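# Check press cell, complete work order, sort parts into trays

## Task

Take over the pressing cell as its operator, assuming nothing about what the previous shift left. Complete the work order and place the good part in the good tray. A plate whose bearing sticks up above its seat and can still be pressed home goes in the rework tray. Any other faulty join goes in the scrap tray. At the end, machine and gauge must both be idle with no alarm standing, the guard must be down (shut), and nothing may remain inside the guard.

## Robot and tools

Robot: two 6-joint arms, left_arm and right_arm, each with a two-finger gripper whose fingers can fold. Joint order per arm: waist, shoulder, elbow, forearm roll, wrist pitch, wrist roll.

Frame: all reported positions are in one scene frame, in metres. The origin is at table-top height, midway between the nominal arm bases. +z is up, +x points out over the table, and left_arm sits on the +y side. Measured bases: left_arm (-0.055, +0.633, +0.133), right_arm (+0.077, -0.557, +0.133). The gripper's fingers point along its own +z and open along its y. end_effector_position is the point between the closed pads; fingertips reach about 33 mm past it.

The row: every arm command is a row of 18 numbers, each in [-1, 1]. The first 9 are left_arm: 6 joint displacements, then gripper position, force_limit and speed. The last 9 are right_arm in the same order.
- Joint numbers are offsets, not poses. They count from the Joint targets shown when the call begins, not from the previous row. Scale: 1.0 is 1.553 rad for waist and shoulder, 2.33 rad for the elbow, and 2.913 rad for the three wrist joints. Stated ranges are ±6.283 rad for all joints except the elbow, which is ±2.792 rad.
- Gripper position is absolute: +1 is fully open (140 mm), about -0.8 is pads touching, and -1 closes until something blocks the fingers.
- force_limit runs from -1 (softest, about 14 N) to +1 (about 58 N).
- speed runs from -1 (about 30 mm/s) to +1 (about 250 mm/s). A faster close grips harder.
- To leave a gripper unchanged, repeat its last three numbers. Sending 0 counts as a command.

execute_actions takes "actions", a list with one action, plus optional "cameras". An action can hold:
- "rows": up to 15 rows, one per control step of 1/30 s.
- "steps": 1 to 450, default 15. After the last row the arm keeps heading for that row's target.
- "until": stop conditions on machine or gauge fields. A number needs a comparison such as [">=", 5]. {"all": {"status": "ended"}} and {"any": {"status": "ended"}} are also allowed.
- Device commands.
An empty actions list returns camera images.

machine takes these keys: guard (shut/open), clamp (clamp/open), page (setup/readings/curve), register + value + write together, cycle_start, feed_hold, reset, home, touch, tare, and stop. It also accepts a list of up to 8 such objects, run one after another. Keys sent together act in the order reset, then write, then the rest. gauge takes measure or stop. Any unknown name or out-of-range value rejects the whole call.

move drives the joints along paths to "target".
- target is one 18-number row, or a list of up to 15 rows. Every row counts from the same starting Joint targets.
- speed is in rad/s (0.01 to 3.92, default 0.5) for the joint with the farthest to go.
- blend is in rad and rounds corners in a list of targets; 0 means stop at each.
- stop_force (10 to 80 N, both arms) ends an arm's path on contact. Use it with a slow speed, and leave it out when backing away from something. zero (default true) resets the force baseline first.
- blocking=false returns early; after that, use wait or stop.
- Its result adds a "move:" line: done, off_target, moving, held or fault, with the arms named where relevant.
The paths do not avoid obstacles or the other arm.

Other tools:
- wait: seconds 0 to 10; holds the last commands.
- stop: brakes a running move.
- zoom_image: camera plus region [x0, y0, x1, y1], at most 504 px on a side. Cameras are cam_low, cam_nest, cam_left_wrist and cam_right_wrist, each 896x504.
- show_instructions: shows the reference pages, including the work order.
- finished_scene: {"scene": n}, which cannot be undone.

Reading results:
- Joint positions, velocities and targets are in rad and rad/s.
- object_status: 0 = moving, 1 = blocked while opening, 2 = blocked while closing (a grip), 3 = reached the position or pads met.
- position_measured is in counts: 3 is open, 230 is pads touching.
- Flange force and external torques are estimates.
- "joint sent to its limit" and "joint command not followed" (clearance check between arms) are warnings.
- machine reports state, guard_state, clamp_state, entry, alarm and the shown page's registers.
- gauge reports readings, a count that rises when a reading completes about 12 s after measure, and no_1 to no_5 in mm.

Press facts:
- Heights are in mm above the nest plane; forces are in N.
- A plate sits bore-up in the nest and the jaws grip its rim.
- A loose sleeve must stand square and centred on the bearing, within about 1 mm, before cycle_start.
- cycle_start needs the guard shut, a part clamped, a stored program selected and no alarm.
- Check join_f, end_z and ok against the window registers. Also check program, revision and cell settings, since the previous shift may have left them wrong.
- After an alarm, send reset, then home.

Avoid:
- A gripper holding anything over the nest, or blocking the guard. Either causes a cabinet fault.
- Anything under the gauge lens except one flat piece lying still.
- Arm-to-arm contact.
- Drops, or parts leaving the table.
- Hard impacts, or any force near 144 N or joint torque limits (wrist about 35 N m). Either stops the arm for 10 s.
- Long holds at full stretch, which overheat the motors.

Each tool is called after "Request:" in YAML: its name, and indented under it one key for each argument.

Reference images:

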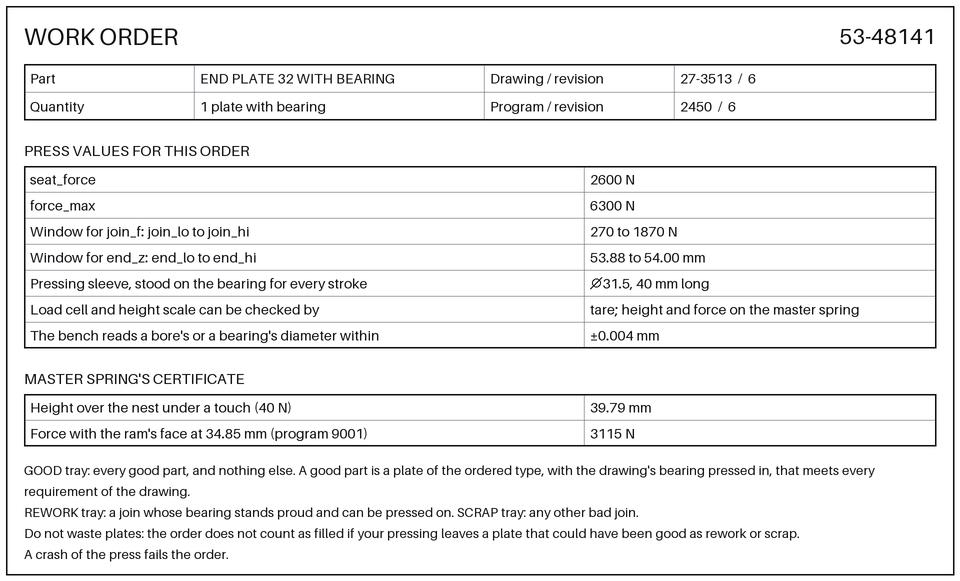

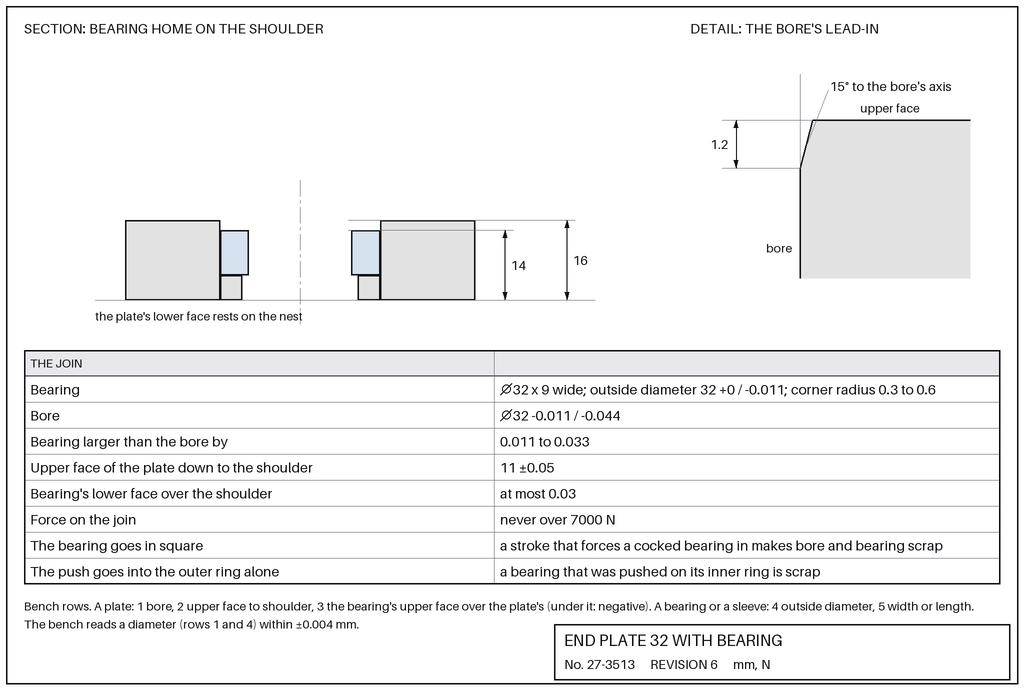

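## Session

Request:
execute_actions:
  actions: []

Scene clock: 0.00 s.
left_arm: end_effector_position=(+0.3832, +0.6283, +0.5020) position_measured=3 object_status=3 end_effector_quat_wxyz=(-0.034, +0.999, +0.017, +0.018) | right_arm: end_effector_position=(+0.5145, -0.5845, +0.5020) position_measured=3 object_status=3 end_effector_quat_wxyz=(-0.033, +0.999, -0.009, +0.019)
Joint positions: left_arm=[-0.195 -0.211 1.886 0.073 1.442 1.383] | right_arm=[-0.195 -0.211 1.886 0.073 1.442 1.383]
Joint velocities: within noise
Joint torques (N m): no reading
External joint torques (N m): no reading
Flange force (N): no reading
Wrist depth (mm): cam_left_wrist=[1471 1540 598 587 582 571 - / 1615 1549 623 613 598 587 617 / 1666 1731 - 638 590 - 573 / 1814 127 1754 1676 1595 138 - / - 118 1777 953 1698 138 110 / 92 1878 1878 - 1892 1777 100 / - 1962 2022 583 1905 1892 -] | cam_right_wrist=[- - - - - 563 1323 / - - - 622 621 - 1409 / 601 - - - 608 1372 1580 / - 119 662 674 636 149 1619 / - 119 1715 2053 1715 1619 94 / - 1786 1774 - 1715 1693 104 / - 1889 1889 567 1774 1750 -]
Joint targets: left_arm=[-0.195 -0.211 1.886 0.073 1.442 1.383] | right_arm=[-0.195 -0.211 1.886 0.073 1.442 1.383]
Tool commands: left_gripper/position=+1.0 left_gripper/force_limit=+1.0 left_gripper/speed=+1.0 right_gripper/position=+1.0 right_gripper/force_limit=+1.0 right_gripper/speed=+1.0
machine.setup: program=+2450 ram_zero=+160.838 seat_force=+2600 force_max=+6300 join_lo=+270 join_hi=+1870 end_lo=+53.880 end_hi=+54.000 cell_gain=+0.959 cell_zero=-119 program_revision=+6 program_top=+54.000 stored1_number=+2450 stored1_revision=+6 stored2_number=+2914 stored2_revision=+4 stored3_number=+2874 stored3_revision=+2 stored4_number=+9001 stored4_revision=+1 stored5_number=+3420 stored5_revision=+5
machine: state=idle guard_state=shut clamp_state=closed_empty guard_answer=taken clamp_answer=taken page=setup entry=no_entry entries=0 alarm=no_alarm queue=idle queue_left=0
gauge: message=nothing_yet readings=0 no_1=0.000 no_2=0.000 no_3=0.000 no_4=0.000 no_5=0.000

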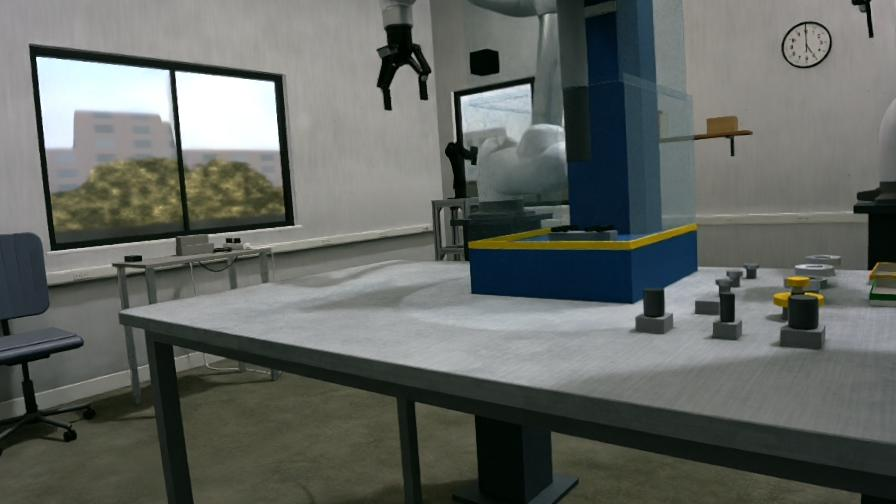

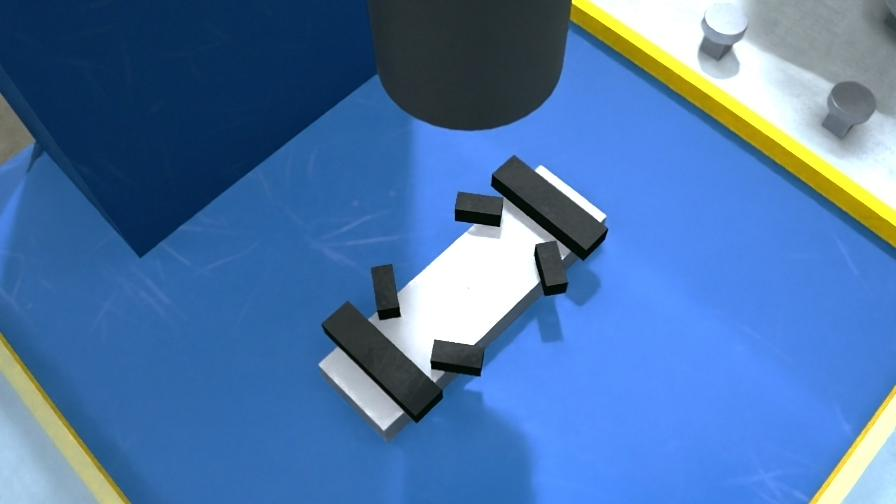

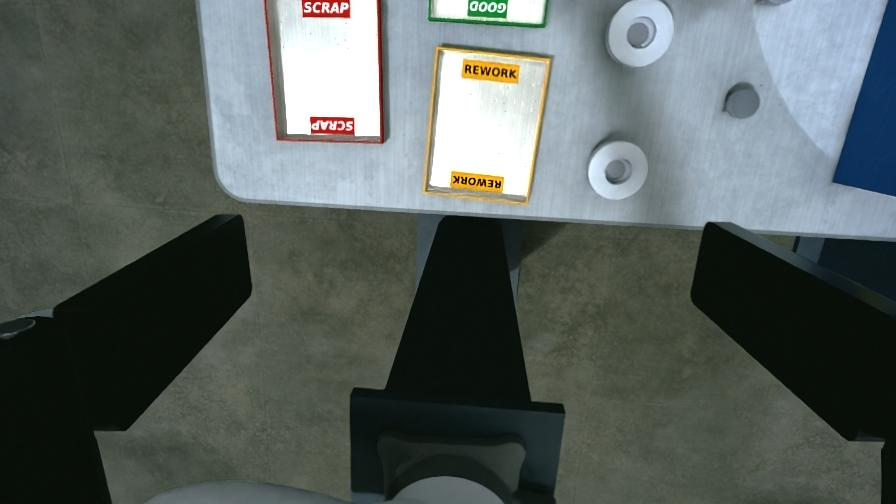

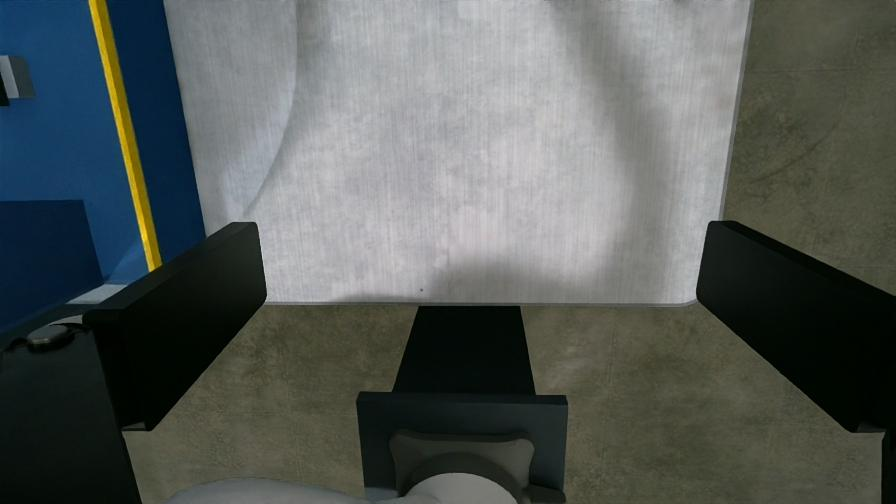

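Request:
move:
  target: [-0.003,0.2511,-0.0989,-0.0251,-0.0463,0.0645,1,1,1,0,0,0,0,0,0,1,1,1]
  speed: 1.0
  cameras: ["cam_left_wrist"]

Scene clock: 4.23 s.
left_arm: end_effector_position=(+0.5928, +0.5704, +0.4174) position_measured=3 object_status=3 end_effector_quat_wxyz=(+0.000, +0.997, -0.074, +0.000) | right_arm: end_effector_position=(+0.5145, -0.5845, +0.5020) position_measured=3 object_status=3 end_effector_quat_wxyz=(-0.033, +0.999, -0.009, +0.019)
Joint positions: left_arm=[-0.2 0.179 1.656 0 1.307 1.571] | right_arm=[-0.195 -0.211 1.886 0.073 1.442 1.383]
Joint torques (N m): left_arm=[-2.1 -58.25 -40.95 4.1 -0.12 -0.1] | right_arm=[3.14 -23.66 -39.87 4.03 -0.36 -0.28]
External joint torques (N m): left_arm=[2.21 -1.9 -0.4 0.15 0.07 0.1] | right_arm=[-3.24 2.7 -2.62 0.51 0.25 0.27]
Flange force (N): left_arm=[-2.2 -3.4 -1.5] | right_arm=[6.7 7.4 -4.6]
Wrist depth (mm): cam_left_wrist=[502 - - - 486 - 452 / 1337 531 531 535 - - 469 / 1471 - 549 554 546 - 493 / 1496 127 579 586 592 139 499 / - 118 603 616 605 129 110 / 92 1777 1826 635 1765 1754 100 / - 1878 1852 - 1892 1878 -] | cam_right_wrist=[- 577 - - - - 1304 / - - - 613 - 597 1372 / - - - - 634 1358 1448 / - - 681 658 690 139 1490 / - 119 1715 - 1619 149 94 / - 1889 1693 - 1682 - 104 / - 1975 1876 576 1762 - -]
Joint targets: left_arm=[-0.200 0.179 1.656 0.000 1.307 1.571] | right_arm=[-0.195 -0.211 1.886 0.073 1.442 1.383]
machine.setup: program=+2450 ram_zero=+160.838 seat_force=+2600 force_max=+6300 join_lo=+270 join_hi=+1870 end_lo=+53.880 end_hi=+54.000 cell_gain=+0.959 cell_zero=-119 program_revision=+6 program_top=+54.000 stored1_number=+2450 stored1_revision=+6 stored2_number=+2914 stored2_revision=+4 stored3_number=+2874 stored3_revision=+2 stored4_number=+9001 stored4_revision=+1 stored5_number=+3420 stored5_revision=+5
machine: state=idle guard_state=shut clamp_state=closed_empty guard_answer=taken clamp_answer=taken page=setup entry=no_entry entries=0 alarm=no_alarm queue=idle queue_left=0
gauge: message=nothing_yet readings=0 no_1=0.000 no_2=0.000 no_3=0.000 no_4=0.000 no_5=0.000
move: done
camera_calibration:
cam_left_wrist: T_world_to_cam=[[-0.129882, -0.991528, 0.00148935, 0.648219], [-0.934821, 0.122954, 0.333154, 0.345326], [-0.330515, 0.0418784, -0.942871, 0.705427], [0, 0, 0, 1]] pos_world=[0.640164, 0.570726, 0.549114]
Images, in order (width x height): cam_left_wrist 896x504.

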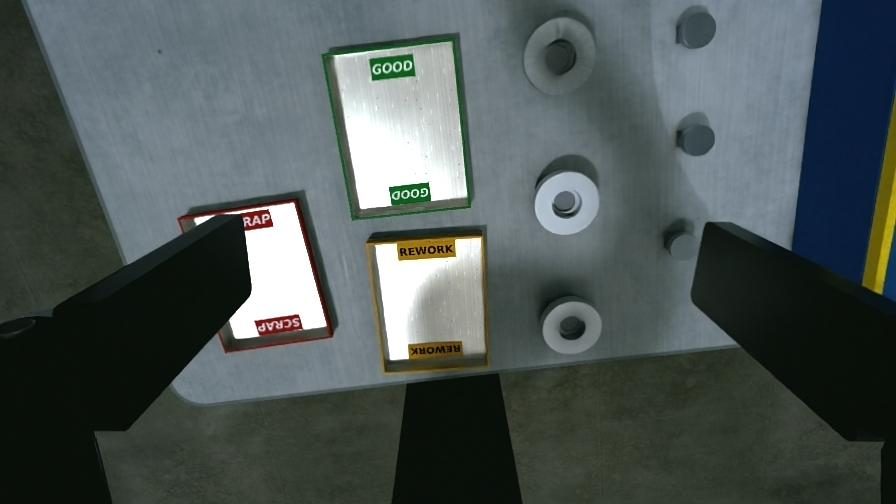

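Request:
move:
  target: [-0.0322,0.2154,-0.1073,0,-0.149,0,1,1,1,0,0,0,0,0,0,1,1,1]
  speed: 0.7
  cameras: ["cam_left_wrist"]

Scene clock: 22.53 s.
left_arm: end_effector_position=(+0.7893, +0.5105, +0.3554) position_measured=3 object_status=3 end_effector_quat_wxyz=(+0.012, +0.989, -0.091, +0.117) | right_arm: end_effector_position=(+0.5145, -0.5845, +0.5020) position_measured=3 object_status=3 end_effector_quat_wxyz=(-0.033, +0.999, -0.009, +0.019)
Joint positions: left_arm=[-0.234 0.405 1.487 -0.002 1.013 1.571] | right_arm=[-0.195 -0.211 1.886 0.073 1.442 1.383]
Joint torques (N m): left_arm=[16.59 -27.44 -69.6 14.47 -0.79 -0.17] | right_arm=[3.39 -24.1 -39.99 4.05 -0.39 -0.34]
External joint torques (N m): left_arm=[-16.28 -55.48 28.36 -10.3 0.1 0.17] | right_arm=[-3.27 3.59 -2.41 0.49 0.28 0.34]
External joint torques when the fault began: left_arm=[2 -151.54 24.6 -7.62 -1.14 0.53]
Flange force (N): left_arm=[-145.5 23.6 -31.2] | right_arm=[8.0 7.5 -4.1]
Flange force when the fault began (N): left_arm=[-269.5 6.9 -114.2]
Wrist depth (mm): cam_left_wrist=[- 441 - - 478 - 480 / 484 461 - - - - - / - 464 - 482 - 498 385 / 497 127 508 502 - 139 398 / - 110 489 513 493 130 110 / - - 519 485 - - 100 / - - 524 508 523 507 -] | cam_right_wrist=[530 - 599 576 - - 1317 / 516 - - - - - 1358 / - - 644 - - 1473 1473 / - 119 - 658 - 140 1516 / - 119 1750 860 1693 1629 94 / - 1823 1810 707 1774 1693 104 / - 1889 1836 570 1889 1931 -]
Joint targets: left_arm=[-0.234 0.405 1.487 -0.002 1.013 1.571] | right_arm=[-0.195 -0.211 1.886 0.073 1.442 1.383]
Tool commands: left_gripper/position=+1.0 left_gripper/force_limit=+1.0 left_gripper/speed=+1.0 right_gripper/position=+1.0 right_gripper/force_limit=+1.0 right_gripper/speed=+1.0
FORCE FAULT: contact force on the left arm reached its limit, and that arm stopped for 10 seconds. The contact can be on any part of that arm, not only on its tool. That arm's remaining commands of this call were not run. That arm's target is now where it stood when the stop ended, not its last command. That arm accepts commands again. But the contact force on that arm is still at or above the limit. If it stays there, that arm faults again when it next moves, or sooner. A gripper command under way when that arm faults again still takes effect: if its gripper's own grip or push keeps the force up, reverse the gripper motion that made it.
machine.setup: program=+2450 ram_zero=+160.838 seat_force=+2600 force_max=+6300 join_lo=+270 join_hi=+1870 end_lo=+53.880 end_hi=+54.000 cell_gain=+0.959 cell_zero=-119 program_revision=+6 program_top=+54.000 stored1_number=+2450 stored1_revision=+6 stored2_number=+2914 stored2_revision=+4 stored3_number=+2874 stored3_revision=+2 stored4_number=+9001 stored4_revision=+1 stored5_number=+3420 stored5_revision=+5
machine: state=idle guard_state=shut clamp_state=closed_empty guard_answer=taken clamp_answer=taken page=setup entry=no_entry entries=0 alarm=no_alarm queue=idle queue_left=0
gauge: message=nothing_yet readings=0 no_1=0.000 no_2=0.000 no_3=0.000 no_4=0.000 no_5=0.000
move: fault (left_arm); left_arm: the wrist pitch is farthest, 0.140 rad from its target
camera_calibration:
cam_left_wrist: T_world_to_cam=[[-0.1644, -0.986365, 0.00754541, 0.636915], [-0.981026, 0.164297, 0.102926, 0.654195], [-0.102763, 0.00951882, -0.99466, 0.569568], [0, 0, 0, 1]] pos_world=[0.805022, 0.515327, 0.494387]
Images, in order (width x height): cam_left_wrist 896x504.

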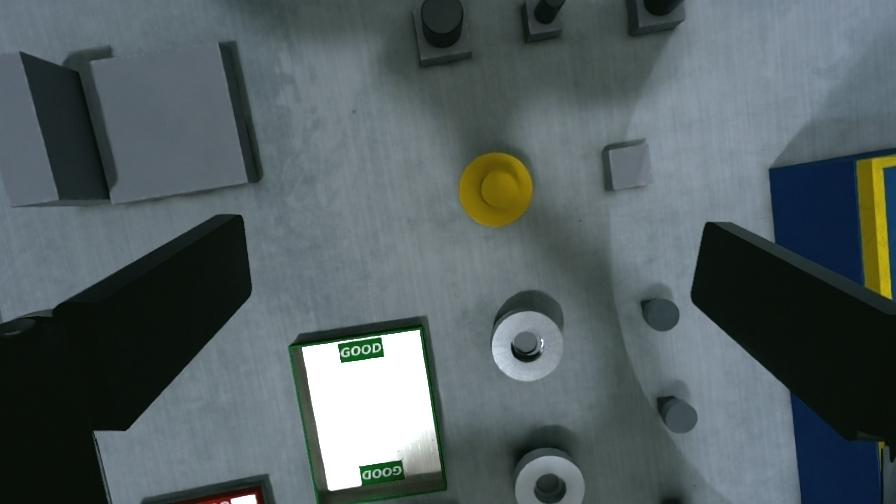

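Request:
move:
  target: [0.0219,-0.1455,0.0725,0.0007,0.1009,0,0.45,0,-1,0,0,0,0,0,0,1,1,1]
  speed: 0.4

Request:
execute_actions:
  actions:
    - {"machine":[{"page":"readings","tare":true},{"touch":true},{"page":"readings"}],"steps":450,"until":{"machine":{"queue":["!=","running"]}}}

Scene clock: 37.10 s.
left_arm: end_effector_position=(+0.7891, +0.5105, +0.3555) position_measured=72 object_status=0 end_effector_quat_wxyz=(+0.012, +0.989, -0.091, +0.117) | right_arm: end_effector_position=(+0.5145, -0.5845, +0.5020) position_measured=3 object_status=3 end_effector_quat_wxyz=(-0.033, +0.999, -0.009, +0.019)
Joint positions: left_arm=[-0.234 0.405 1.488 -0.002 1.013 1.571] | right_arm=[-0.195 -0.211 1.886 0.073 1.442 1.383]
Joint torques (N m): left_arm=[18.86 -51.65 -62.19 11.55 -0.88 -0.16] | right_arm=[3.06 -23.86 -40.04 3.97 -0.47 -0.3]
External joint torques (N m): left_arm=[-18.9 -31.27 20.88 -7.39 0.17 0.16] | right_arm=[-2.87 3.15 -2.33 0.56 0.36 0.3]
External joint torques when the fault began: left_arm=[-17.5 -44.1 24.22 -8.83 0.05 0.09]
Flange force (N): left_arm=[-93.9 25.7 -14.8] | right_arm=[7.2 6.6 -4.2]
Flange force when the fault began (N): left_arm=[-119.8 24.7 -23.7]
Wrist depth (mm): cam_left_wrist=[- 453 - 481 472 - - / 456 457 494 480 484 - - / - 461 494 461 493 - - / - - 143 - - 130 384 / - 78 499 517 473 104 89 / - - 515 509 - - - / - - 521 500 497 - -] | cam_right_wrist=[- - - - 529 540 1284 / - - 613 602 - - 1358 / - - - - - - 1456 / - 119 - - - 139 1516 / - 119 1715 686 1640 1580 94 / - 1836 1810 - 1715 1786 104 / - 1917 1975 573 1810 1786 -]
Joint targets: left_arm=[-0.234 0.405 1.488 -0.002 1.013 1.571] | right_arm=[-0.195 -0.211 1.886 0.073 1.442 1.383]
Tool commands: left_gripper/position=+0.45098 left_gripper/force_limit=+0.003922 left_gripper/speed=-1.0 right_gripper/position=+1.0 right_gripper/force_limit=+1.0 right_gripper/speed=+1.0
FORCE FAULT: contact force on the left arm reached its limit, and that arm stopped for 10 seconds. The contact can be on any part of that arm, not only on its tool. That arm ran no command of this call; its gripper ran only the gripper command that the call began with. That arm's target is now where it stood when the stop ended, not its last command. That arm accepts commands again.
machine.setup: program=+2450 ram_zero=+160.838 seat_force=+2600 force_max=+6300 join_lo=+270 join_hi=+1870 end_lo=+53.880 end_hi=+54.000 cell_gain=+0.959 cell_zero=-119 program_revision=+6 program_top=+54.000 stored1_number=+2450 stored1_revision=+6 stored2_number=+2914 stored2_revision=+4 stored3_number=+2874 stored3_revision=+2 stored4_number=+9001 stored4_revision=+1 stored5_number=+3420 stored5_revision=+5
machine: state=idle guard_state=shut clamp_state=closed_empty guard_answer=taken clamp_answer=taken page=setup entry=no_entry entries=0 alarm=no_alarm queue=idle queue_left=0
gauge: message=nothing_yet readings=0 no_1=0.000 no_2=0.000 no_3=0.000 no_4=0.000 no_5=0.000
move: fault (left_arm); left_arm: the wrist pitch is farthest, 0.294 rad from its target

not run: an earlier result of this reply reported a stop or a fault. Calls in your next reply go to the robot.

Request:
move:
  target: [0.0219,-0.1455,0.0725,0.0007,0.1009,0,0.45,0,-1,0,0,0,0,0,0,1,1,1]
  speed: 0.4

Request:
execute_actions:
  actions:
    - {"machine":[{"page":"readings","tare":true},{"touch":true},{"page":"readings"}],"steps":450,"until":{"machine":{"queue":["!=","running"]}}}

Scene clock: 41.03 s.
left_arm: end_effector_position=(+0.5924, +0.5701, +0.4169) position_measured=72 object_status=3 end_effector_quat_wxyz=(+0.000, +0.997, -0.075, +0.000) | right_arm: end_effector_position=(+0.5145, -0.5845, +0.5020) position_measured=3 object_status=3 end_effector_quat_wxyz=(-0.033, +0.999, -0.009, +0.019)
Joint positions: left_arm=[-0.2 0.179 1.657 0 1.306 1.571] | right_arm=[-0.195 -0.211 1.886 0.073 1.442 1.383]
Joint torques (N m): left_arm=[-2.16 -58.82 -40.45 4.09 -0.14 -0.1] | right_arm=[3.48 -23.38 -39.91 4.04 -0.43 -0.3]
External joint torques (N m): left_arm=[2.26 -1.25 -0.95 0.15 0.08 0.1] | right_arm=[-3.41 2.82 -2.42 0.48 0.32 0.3]
Flange force (N): left_arm=[-0.1 -3.6 -1.9] | right_arm=[6.6 7.7 -4.4]
Wrist depth (mm): cam_left_wrist=[1416 - - 518 495 492 - / 1394 - 529 537 529 532 544 / - - 545 556 538 - 490 / 1595 566 164 582 579 141 481 / 1605 78 145 613 582 105 86 / - - 1777 - 1777 - - / - - 1892 828 1865 - -] | cam_right_wrist=[- - 570 589 538 - 1317 / - - - 630 - 1507 1387 / - 693 - - 585 1650 1425 / 552 119 628 - - 139 1490 / - 119 1774 887 1671 140 94 / - 1786 1774 - 1682 1762 104 / - 1931 1889 577 1774 1762 -]
Joint targets: left_arm=[-0.200 0.178 1.657 0.000 1.306 1.571] | right_arm=[-0.195 -0.211 1.886 0.073 1.442 1.383]
machine.setup: program=+2450 ram_zero=+160.838 seat_force=+2600 force_max=+6300 join_lo=+270 join_hi=+1870 end_lo=+53.880 end_hi=+54.000 cell_gain=+0.959 cell_zero=-119 program_revision=+6 program_top=+54.000 stored1_number=+2450 stored1_revision=+6 stored2_number=+2914 stored2_revision=+4 stored3_number=+2874 stored3_revision=+2 stored4_number=+9001 stored4_revision=+1 stored5_number=+3420 stored5_revision=+5
machine: state=idle guard_state=shut clamp_state=closed_empty guard_answer=taken clamp_answer=taken page=setup entry=no_entry entries=0 alarm=no_alarm queue=idle queue_left=0
gauge: message=nothing_yet readings=0 no_1=0.000 no_2=0.000 no_3=0.000 no_4=0.000 no_5=0.000
move: done

Scene clock: 56.17 s.
left_arm: end_effector_position=(+0.5924, +0.5701, +0.4170) position_measured=72 object_status=3 end_effector_quat_wxyz=(+0.000, +0.997, -0.075, +0.000) | right_arm: end_effector_position=(+0.5145, -0.5845, +0.5020) position_measured=3 object_status=3 end_effector_quat_wxyz=(-0.033, +0.999, -0.009, +0.019)
Joint positions: left_arm=[-0.2 0.178 1.657 0 1.306 1.571] | right_arm=[-0.195 -0.211 1.886 0.073 1.442 1.383]
Joint torques (N m): left_arm=[-1.86 -58.5 -40.85 4.14 -0.05 -0.08] | right_arm=[3.24 -23.66 -40.04 4.03 -0.45 -0.33]
External joint torques (N m): left_arm=[1.89 -1.54 -0.47 0.1 0 0.08] | right_arm=[-3.13 3.38 -2.17 0.49 0.33 0.33]
Flange force (N): left_arm=[-1.5 -2.9 -1.3] | right_arm=[7.3 7.1 -3.9]
Wrist depth (mm): cam_left_wrist=[512 - 489 504 481 509 491 / 1424 - 520 529 537 537 - / 1471 - 532 553 525 - - / 1625 - 163 587 540 129 494 / - 78 612 619 578 105 90 / - - 1777 - 1777 - - / - - 1865 - 1905 - -] | cam_right_wrist=[- - - 581 566 - 1310 / - - - 615 583 - 1425 / - 642 627 637 616 - 1448 / 556 119 693 - - 139 1481 / - 119 1738 - 1619 - 94 / - 1836 1823 - 1640 1849 104 / - 1960 1903 556 1849 1786 -]
Joint targets: left_arm=[-0.200 0.178 1.657 0.000 1.306 1.571] | right_arm=[-0.195 -0.211 1.886 0.073 1.442 1.383]
Tool commands: left_gripper/position=+0.45 left_gripper/force_limit=+0.0 left_gripper/speed=-1.0 right_gripper/position=+1.0 right_gripper/force_limit=+1.0 right_gripper/speed=+1.0
machine.readings: force=+0 touch_z=-0.015 join_f=+0 peak_f=+0 end_z=+0.000 ok=+0 pos_z=+159.162 cycles=+0
machine: state=idle guard_state=shut clamp_state=closed_empty guard_answer=taken clamp_answer=taken page=readings entry=taken entries=2 alarm=no_alarm queue=done queue_left=0
gauge: message=nothing_yet readings=0 no_1=0.000 no_2=0.000 no_3=0.000 no_4=0.000 no_5=0.000

Request:
execute_actions:
  actions:
    - {"machine":{"page":"setup","guard":"open"},"steps":3}

Scene clock: 57.57 s.
left_arm: end_effector_position=(+0.5924, +0.5701, +0.4170) position_measured=72 object_status=3 end_effector_quat_wxyz=(+0.000, +0.997, -0.075, +0.000) | right_arm: end_effector_position=(+0.5145, -0.5845, +0.5020) position_measured=3 object_status=3 end_effector_quat_wxyz=(-0.033, +0.999, -0.009, +0.019)
Joint positions: left_arm=[-0.2 0.178 1.657 0 1.306 1.571] | right_arm=[-0.195 -0.211 1.886 0.073 1.442 1.383]
Joint torques (N m): left_arm=[-2.24 -58.19 -40.71 4.15 -0.08 -0.17] | right_arm=[2.86 -23.74 -39.78 4.01 -0.39 -0.29]
External joint torques (N m): left_arm=[2.51 -2.54 -0.8 0.12 0.03 0.17] | right_arm=[-2.87 3.16 -2.64 0.52 0.27 0.28]
Flange force (N): left_arm=[-2.5 -4.0 -2.2] | right_arm=[7.7 6.6 -4.5]
Wrist depth (mm): cam_left_wrist=[1358 - - 506 476 - - / - - 517 534 - 539 502 / 1496 560 568 553 540 - 491 / 1586 572 581 585 548 130 501 / 1625 78 594 620 588 104 89 / - - 1777 - 1765 - - / - - 1878 - 1947 - -] | cam_right_wrist=[- 613 593 - - 574 1317 / - - 624 613 624 - - / - - - - - 624 1490 / 515 119 692 - - 139 1490 / - 119 1727 852 1704 149 94 / - 1810 1823 - 1682 1704 104 / - 1903 1876 574 1738 1727 -]
Joint targets: left_arm=[-0.200 0.178 1.657 0.000 1.306 1.571] | right_arm=[-0.195 -0.211 1.886 0.073 1.442 1.383]
Tool commands: left_gripper/position=+0.45 left_gripper/force_limit=+0.0 left_gripper/speed=-1.0 right_gripper/position=+1.0 right_gripper/force_limit=+1.0 right_gripper/speed=+1.0
machine.setup: program=+2450 ram_zero=+160.838 seat_force=+2600 force_max=+6300 join_lo=+270 join_hi=+1870 end_lo=+53.880 end_hi=+54.000 cell_gain=+0.959 cell_zero=-119 program_revision=+6 program_top=+54.000 stored1_number=+2450 stored1_revision=+6 stored2_number=+2914 stored2_revision=+4 stored3_number=+2874 stored3_revision=+2 stored4_number=+9001 stored4_revision=+1 stored5_number=+3420 stored5_revision=+5
machine: state=idle guard_state=between clamp_state=closed_empty guard_answer=taken clamp_answer=taken page=setup entry=taken entries=2 alarm=no_alarm queue=running queue_left=0
gauge: message=nothing_yet readings=0 no_1=0.000 no_2=0.000 no_3=0.000 no_4=0.000 no_5=0.000

Request:
move:
  target:
    - [-0.0088,0.16,0.1112,-0.4379,-0.0693,0.7648,0.3,0,-1,0,0,0,0,0,0,1,1,1]
    - [0.1765,0.4462,-0.0785,-0.3792,-0.004,0.7937,0.3,0,-1,0,0,0,0,0,0,1,1,1]
  blend: [0.1,0]
  speed: [1.0,0.6]
  cameras: ["cam_left_wrist","cam_low"]

Scene clock: 73.67 s.
left_arm: end_effector_position=(+0.8078, +0.4876, +0.1274) position_measured=91 object_status=3 end_effector_quat_wxyz=(+0.354, +0.613, -0.612, +0.353) | right_arm: end_effector_position=(+0.5145, -0.5845, +0.5020) position_measured=3 object_status=3 end_effector_quat_wxyz=(-0.033, +0.999, -0.009, +0.019)
Joint positions: left_arm=[0.074 0.871 1.474 -1.105 1.295 3.883] | right_arm=[-0.195 -0.211 1.886 0.073 1.442 1.383]
Joint torques (N m): left_arm=[-2.74 -107.41 -27.36 -0.46 1.68 -0.12] | right_arm=[3.3 -23.35 -39.94 4.01 -0.42 -0.31]
External joint torques (N m): left_arm=[2.77 -0.81 -0.14 0.13 -0.02 0.12] | right_arm=[-3.11 2.57 -2.55 0.54 0.31 0.31]
Flange force (N): left_arm=[-0.9 1.1 -3.1] | right_arm=[6.5 7.0 -4.6]
Wrist depth (mm): cam_left_wrist=[- - 503 526 385 429 396 / - 337 342 - - - - / - 352 363 - - - - / - 274 136 - 153 128 - / - 78 - 212 - 103 - / - - - 214 - - - / - - 223 228 - - -] | cam_right_wrist=[- 609 611 572 - 562 1337 / - 630 585 603 597 597 1394 / - - 657 - 627 622 1465 / - 119 - 677 - 139 1481 / - 111 1810 - 1671 1629 94 / - 1823 1798 - 1704 1715 104 / - 1903 1876 581 1786 1798 -]
Joint targets: left_arm=[0.074 0.872 1.474 -1.105 1.295 3.883] | right_arm=[-0.195 -0.211 1.886 0.073 1.442 1.383]
machine.setup: program=+2450 ram_zero=+160.838 seat_force=+2600 force_max=+6300 join_lo=+270 join_hi=+1870 end_lo=+53.880 end_hi=+54.000 cell_gain=+0.959 cell_zero=-119 program_revision=+6 program_top=+54.000 stored1_number=+2450 stored1_revision=+6 stored2_number=+2914 stored2_revision=+4 stored3_number=+2874 stored3_revision=+2 stored4_number=+9001 stored4_revision=+1 stored5_number=+3420 stored5_revision=+5
machine: state=idle guard_state=open clamp_state=closed_empty guard_answer=taken clamp_answer=taken page=setup entry=taken entries=2 alarm=no_alarm queue=done queue_left=0
gauge: message=nothing_yet readings=0 no_1=0.000 no_2=0.000 no_3=0.000 no_4=0.000 no_5=0.000
move: done
camera_calibration:
cam_left_wrist: T_world_to_cam=[[-0.999805, -0.00838067, 0.0179082, 0.81567], [-0.0180107, 0.759733, -0.649986, -0.272749], [-0.00815817, -0.650181, -0.759735, 0.560276], [0, 0, 0, 1]] pos_world=[0.815169, 0.578333, 0.233772]
Images, in order (width x height): cam_low 896x504, cam_left_wrist 896x504.

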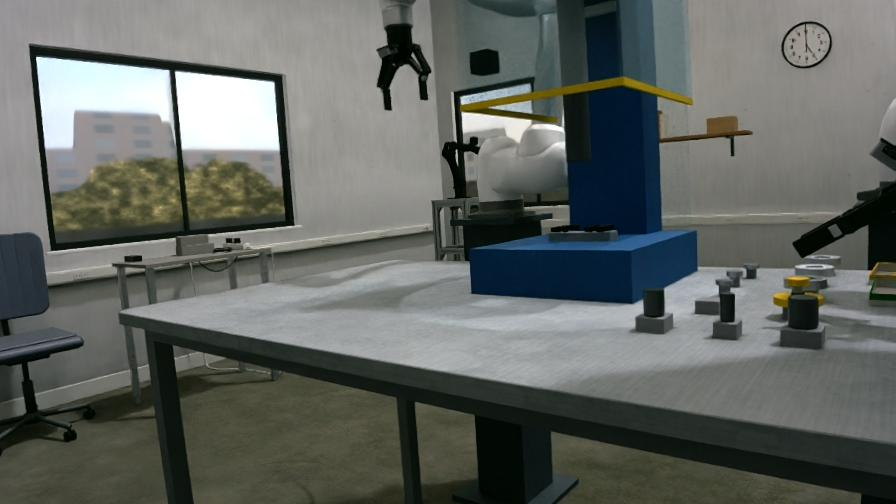

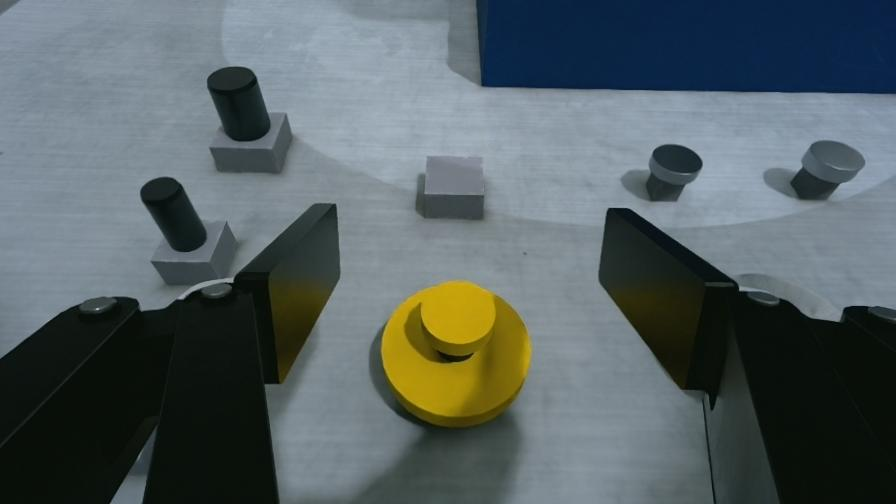

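Request:
move:
  target: [0,0.0604,-0.0031,-0.0082,-0.0131,0.0281,0.3,0,-1,0,0,0,0,0,0,1,1,1]
  speed: 0.05
  stop_force: 12
  cameras: ["cam_left_wrist","cam_low"]

Request:
execute_actions:
  actions:
    - {"rows":[[0,0,0,0,0,0,-1,0,-1,0,0,0,0,0,0,1,1,1]],"steps":90,"machine":{"clamp":"open"}}
  cameras: ["cam_left_wrist","cam_low"]

Scene clock: 79.67 s.
left_arm: end_effector_position=(+0.8079, +0.4876, +0.0480) position_measured=91 object_status=3 end_effector_quat_wxyz=(+0.354, +0.612, -0.612, +0.354) | right_arm: end_effector_position=(+0.5145, -0.5845, +0.5020) position_measured=3 object_status=3 end_effector_quat_wxyz=(-0.033, +0.999, -0.009, +0.019)
Joint positions: left_arm=[0.074 0.965 1.467 -1.128 1.257 3.965] | right_arm=[-0.195 -0.211 1.886 0.073 1.442 1.383]
Joint torques (N m): left_arm=[-2.19 -108.94 -24.24 -0.48 1.84 -0.11] | right_arm=[3.61 -23.76 -39.95 4.04 -0.42 -0.28]
External joint torques (N m): left_arm=[2.63 -3.01 -0.46 0.13 -0.04 0.11] | right_arm=[-3.58 3.09 -2.48 0.49 0.31 0.28]
Flange force (N): left_arm=[1.7 2.5 -4.1] | right_arm=[7.0 8.2 -4.5]
Wrist depth (mm): cam_left_wrist=[- 288 327 322 - 267 337 / 205 - 271 263 - 280 - / - 234 233 141 - - 184 / - - 141 156 156 - 166 / - 78 172 150 - 104 86 / - - - - 163 162 - / - - - - - - -] | cam_right_wrist=[- 603 603 - 572 558 1344 / 542 665 - 606 - 1218 1394 / - - - 639 611 627 1425 / - 119 - - 634 139 1498 / - 119 1876 - 1599 149 94 / - 1798 1810 551 1693 - 104 / - 1810 1849 573 1786 1750 -]
Joint targets: left_arm=[0.074 0.965 1.467 -1.128 1.257 3.965] | right_arm=[-0.195 -0.211 1.886 0.073 1.442 1.383]
machine.setup: program=+2450 ram_zero=+160.838 seat_force=+2600 force_max=+6300 join_lo=+270 join_hi=+1870 end_lo=+53.880 end_hi=+54.000 cell_gain=+0.959 cell_zero=-119 program_revision=+6 program_top=+54.000 stored1_number=+2450 stored1_revision=+6 stored2_number=+2914 stored2_revision=+4 stored3_number=+2874 stored3_revision=+2 stored4_number=+9001 stored4_revision=+1 stored5_number=+3420 stored5_revision=+5
machine: state=idle guard_state=open clamp_state=closed_empty guard_answer=taken clamp_answer=taken page=setup entry=taken entries=2 alarm=no_alarm queue=done queue_left=0
gauge: message=nothing_yet readings=0 no_1=0.000 no_2=0.000 no_3=0.000 no_4=0.000 no_5=0.000
move: done
camera_calibration:
cam_left_wrist: T_world_to_cam=[[-0.99981, -0.00842356, 0.0175511, 0.81728], [-0.0178117, 0.759682, -0.650051, -0.324543], [-0.00785749, -0.650241, -0.759688, 0.499659], [0, 0, 0, 1]] pos_world=[0.81527, 0.578333, 0.154271]
Images, in order (width x height): cam_low 896x504, cam_left_wrist 896x504.

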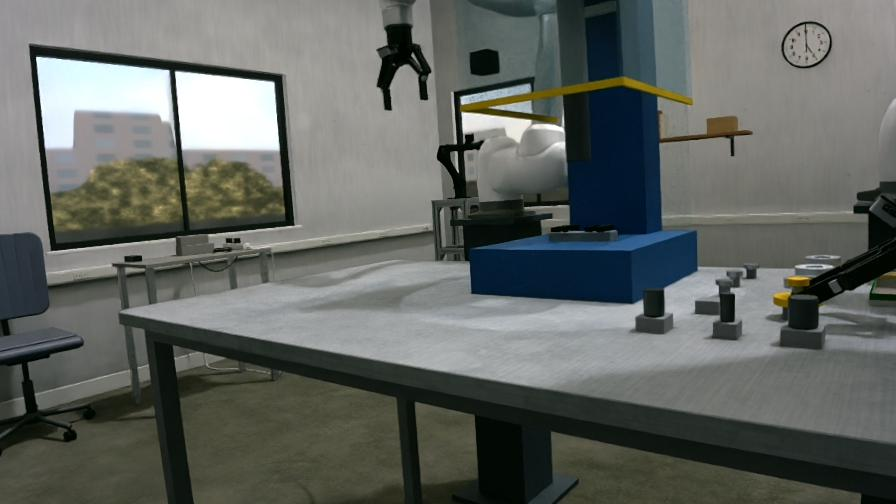

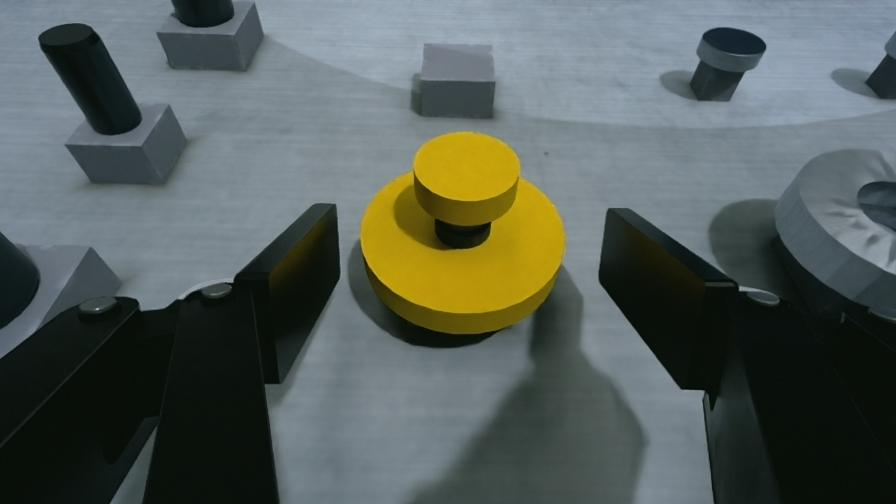

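Scene clock: 82.87 s.
left_arm: end_effector_position=(+0.8079, +0.4876, +0.0480) position_measured=127 object_status=2 end_effector_quat_wxyz=(+0.354, +0.612, -0.612, +0.354) | right_arm: end_effector_position=(+0.5145, -0.5845, +0.5020) position_measured=3 object_status=3 end_effector_quat_wxyz=(-0.033, +0.999, -0.009, +0.019)
Joint positions: left_arm=[0.074 0.965 1.467 -1.128 1.257 3.965] | right_arm=[-0.195 -0.211 1.886 0.073 1.442 1.383]
Joint torques (N m): left_arm=[-5.68 -102.71 -22.02 0.33 0.34 -0.19] | right_arm=[3.39 -23.84 -39.97 4.05 -0.39 -0.31]
External joint torques (N m): left_arm=[6.25 -8.39 -2.49 -0.67 1.45 0.19] | right_arm=[-3.18 3.49 -2.31 0.49 0.27 0.3]
Flange force (N): left_arm=[5.1 3.1 -11.3] | right_arm=[7.7 7.3 -4.0]
Wrist depth (mm): cam_left_wrist=[317 282 - - - 275 337 / 204 - - 254 276 - - / 222 - - 141 236 238 180 / 204 - 124 158 160 - 163 / - 88 105 150 141 92 86 / - - - - 164 - - / - - - - - - -] | cam_right_wrist=[- - 597 583 589 - 1310 / - - 637 606 - 1387 1417 / 566 - 667 681 - 1465 1465 / - 120 - - 653 139 1525 / - 119 1727 2307 1661 1590 94 / - 111 1810 559 - 1693 104 / - 1931 1862 567 1774 1774 -]
Joint targets: left_arm=[0.074 0.965 1.467 -1.128 1.257 3.965] | right_arm=[-0.195 -0.211 1.886 0.073 1.442 1.383]
machine.setup: program=+2450 ram_zero=+160.838 seat_force=+2600 force_max=+6300 join_lo=+270 join_hi=+1870 end_lo=+53.880 end_hi=+54.000 cell_gain=+0.959 cell_zero=-119 program_revision=+6 program_top=+54.000 stored1_number=+2450 stored1_revision=+6 stored2_number=+2914 stored2_revision=+4 stored3_number=+2874 stored3_revision=+2 stored4_number=+9001 stored4_revision=+1 stored5_number=+3420 stored5_revision=+5
machine: state=idle guard_state=open clamp_state=open guard_answer=taken clamp_answer=taken page=setup entry=taken entries=2 alarm=no_alarm queue=done queue_left=0
gauge: message=nothing_yet readings=0 no_1=0.000 no_2=0.000 no_3=0.000 no_4=0.000 no_5=0.000
camera_calibration:
cam_left_wrist: T_world_to_cam=[[-0.999811, -0.00848864, 0.0174752, 0.81733], [-0.0178118, 0.759681, -0.650052, -0.324542], [-0.0077575, -0.650241, -0.759688, 0.499578], [0, 0, 0, 1]] pos_world=[0.815271, 0.578333, 0.154271]
Images, in order (width x height): cam_low 896x504, cam_left_wrist 896x504.

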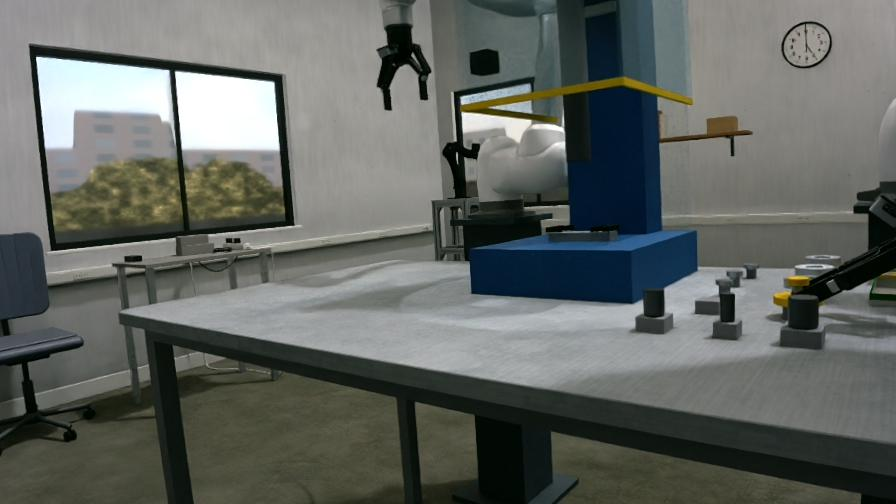

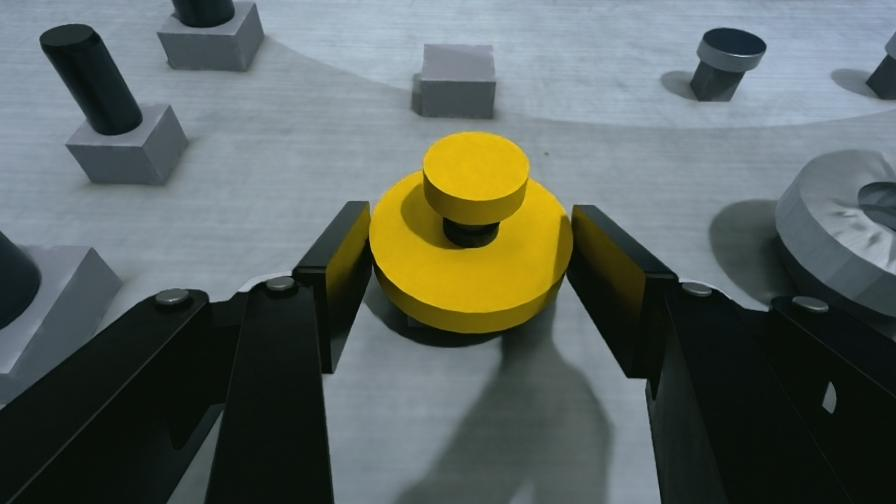

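Request:
move:
  target:
    - [0,-0.0608,0.0031,0.0081,0.0128,-0.0281,-1,0,-1,0,0,0,0,0,0,1,1,1]
    - [-0.1853,-0.3471,0.1929,-0.0506,-0.0525,-0.057,-1,0,-1,0,0,0,0,0,0,1,1,1]
    - [-0.2788,-0.252,0.1933,-0.1125,-0.0956,-0.0074,-1,0,-1,0,0,0,0,0,0,1,1,1]
    - [-0.4038,-0.1967,0.1465,-0.1586,-0.1356,-0.0192,-1,0,-1,0,0,0,0,0,0,1,1,1]
  blend: [0.03,0.06,0.03,0]
  speed: [0.1,0.6,0.5,0.2]
  cameras: ["cam_nest"]

Request:
move:
  target: [0,0.0225,0.0013,-0.0113,0.0003,0.0168,-1,0,-1,0,0,0,0,0,0,1,1,1]
  speed: 0.03
  stop_force: 12
  cameras: ["cam_nest"]

Scene clock: 92.23 s.
left_arm: end_effector_position=(+0.6004, +0.0239, +0.1723) position_measured=127 object_status=2 end_effector_quat_wxyz=(+0.354, +0.612, -0.612, +0.354) | right_arm: end_effector_position=(+0.5145, -0.5845, +0.5020) position_measured=3 object_status=3 end_effector_quat_wxyz=(-0.033, +0.999, -0.009, +0.019)
Joint positions: left_arm=[-0.553 0.66 1.808 -1.59 0.862 3.909] | right_arm=[-0.195 -0.211 1.886 0.073 1.442 1.383]
Joint torques (N m): left_arm=[-2.57 -90.02 -26.23 -2.13 2.6 -0.13] | right_arm=[3.17 -23.69 -39.91 4.05 -0.4 -0.3]
External joint torques (N m): left_arm=[2.91 0.78 1.89 0.75 -0.9 0.13] | right_arm=[-3.04 3.09 -2.51 0.5 0.27 0.29]
Flange force (N): left_arm=[-2.9 0.5 -3.8] | right_arm=[7.3 7.0 -4.4]
Wrist depth (mm): cam_left_wrist=[- - - - - - 191 / 487 334 301 316 318 308 190 / 431 269 270 141 271 264 190 / 370 234 141 158 156 237 189 / - 88 117 178 157 95 166 / - - 161 165 161 - - / - - 168 141 146 - -] | cam_right_wrist=[515 - 576 - - - 1351 / 543 608 - - 583 - 1387 / - - - 621 621 633 1440 / - 119 - - 668 139 1490 / - 119 1774 - 1682 - 94 / - 111 1786 - 1738 1715 104 / - 1931 1889 573 1862 1798 -]
Joint targets: left_arm=[-0.553 0.660 1.808 -1.590 0.862 3.909] | right_arm=[-0.195 -0.211 1.886 0.073 1.442 1.383]
machine.setup: program=+2450 ram_zero=+160.838 seat_force=+2600 force_max=+6300 join_lo=+270 join_hi=+1870 end_lo=+53.880 end_hi=+54.000 cell_gain=+0.959 cell_zero=-119 program_revision=+6 program_top=+54.000 stored1_number=+2450 stored1_revision=+6 stored2_number=+2914 stored2_revision=+4 stored3_number=+2874 stored3_revision=+2 stored4_number=+9001 stored4_revision=+1 stored5_number=+3420 stored5_revision=+5
machine: state=idle guard_state=open clamp_state=open guard_answer=taken clamp_answer=taken page=setup entry=taken entries=2 alarm=no_alarm queue=done queue_left=0
gauge: message=nothing_yet readings=0 no_1=0.000 no_2=0.000 no_3=0.000 no_4=0.000 no_5=0.000
move: done
Images, in order (width x height): cam_nest 896x504.

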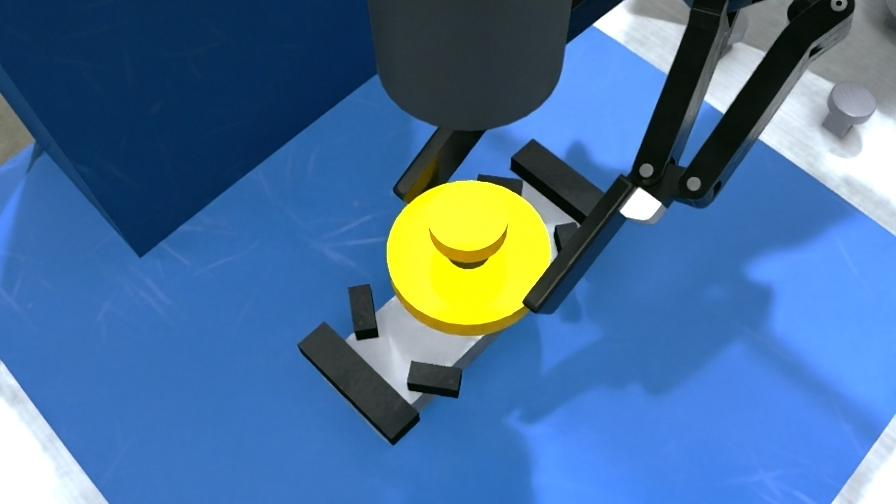

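Scene clock: 94.60 s.
left_arm: end_effector_position=(+0.6005, +0.0239, +0.1457) position_measured=127 object_status=2 end_effector_quat_wxyz=(+0.354, +0.613, -0.612, +0.354) | right_arm: end_effector_position=(+0.5145, -0.5845, +0.5020) position_measured=3 object_status=3 end_effector_quat_wxyz=(-0.033, +0.999, -0.009, +0.019)
Joint positions: left_arm=[-0.553 0.695 1.811 -1.623 0.863 3.958] | right_arm=[-0.195 -0.211 1.886 0.073 1.442 1.383]
Joint torques (N m): left_arm=[-3.65 -85.71 -21.54 -1.07 1.25 0.05] | right_arm=[3.46 -23.65 -39.88 4.05 -0.42 -0.29]
External joint torques (N m): left_arm=[3.73 -5.28 -1.57 -0.34 0.55 -0.05] | right_arm=[-3.4 3.1 -2.68 0.5 0.29 0.29]
Flange force (N): left_arm=[3.2 -0.6 -8.1] | right_arm=[7.4 7.8 -4.7]
Wrist depth (mm): cam_left_wrist=[- - 306 323 538 - 184 / - 267 268 212 247 273 191 / - 228 229 144 219 234 190 / 198 199 140 158 157 204 181 / - 88 106 149 140 95 166 / - - 164 140 144 - - / - - 141 120 120 - -] | cam_right_wrist=[- 602 - 586 558 583 1337 / 558 - - 605 594 597 1372 / 567 - - - 603 1534 1448 / - 119 - - - 139 1490 / - 119 1727 - 1640 1619 94 / - 104 1774 - 1738 1715 104 / - 1946 - 561 1798 1762 -]
Joint targets: left_arm=[-0.553 0.695 1.811 -1.623 0.863 3.958] | right_arm=[-0.195 -0.211 1.886 0.073 1.442 1.383]
machine.setup: program=+2450 ram_zero=+160.838 seat_force=+2600 force_max=+6300 join_lo=+270 join_hi=+1870 end_lo=+53.880 end_hi=+54.000 cell_gain=+0.959 cell_zero=-119 program_revision=+6 program_top=+54.000 stored1_number=+2450 stored1_revision=+6 stored2_number=+2914 stored2_revision=+4 stored3_number=+2874 stored3_revision=+2 stored4_number=+9001 stored4_revision=+1 stored5_number=+3420 stored5_revision=+5
machine: state=idle guard_state=open clamp_state=open guard_answer=taken clamp_answer=taken page=setup entry=taken entries=2 alarm=no_alarm queue=done queue_left=0
gauge: message=nothing_yet readings=0 no_1=0.000 no_2=0.000 no_3=0.000 no_4=0.000 no_5=0.000
move: done
Images, in order (width x height): cam_nest 896x504.

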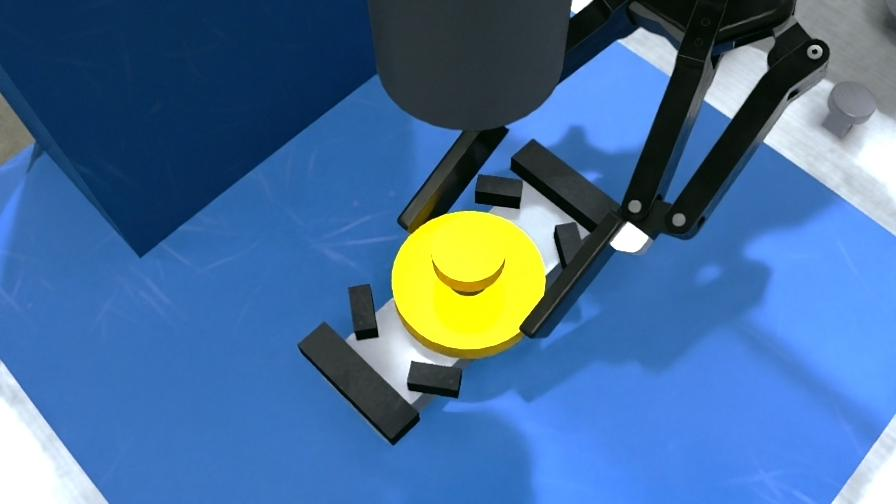

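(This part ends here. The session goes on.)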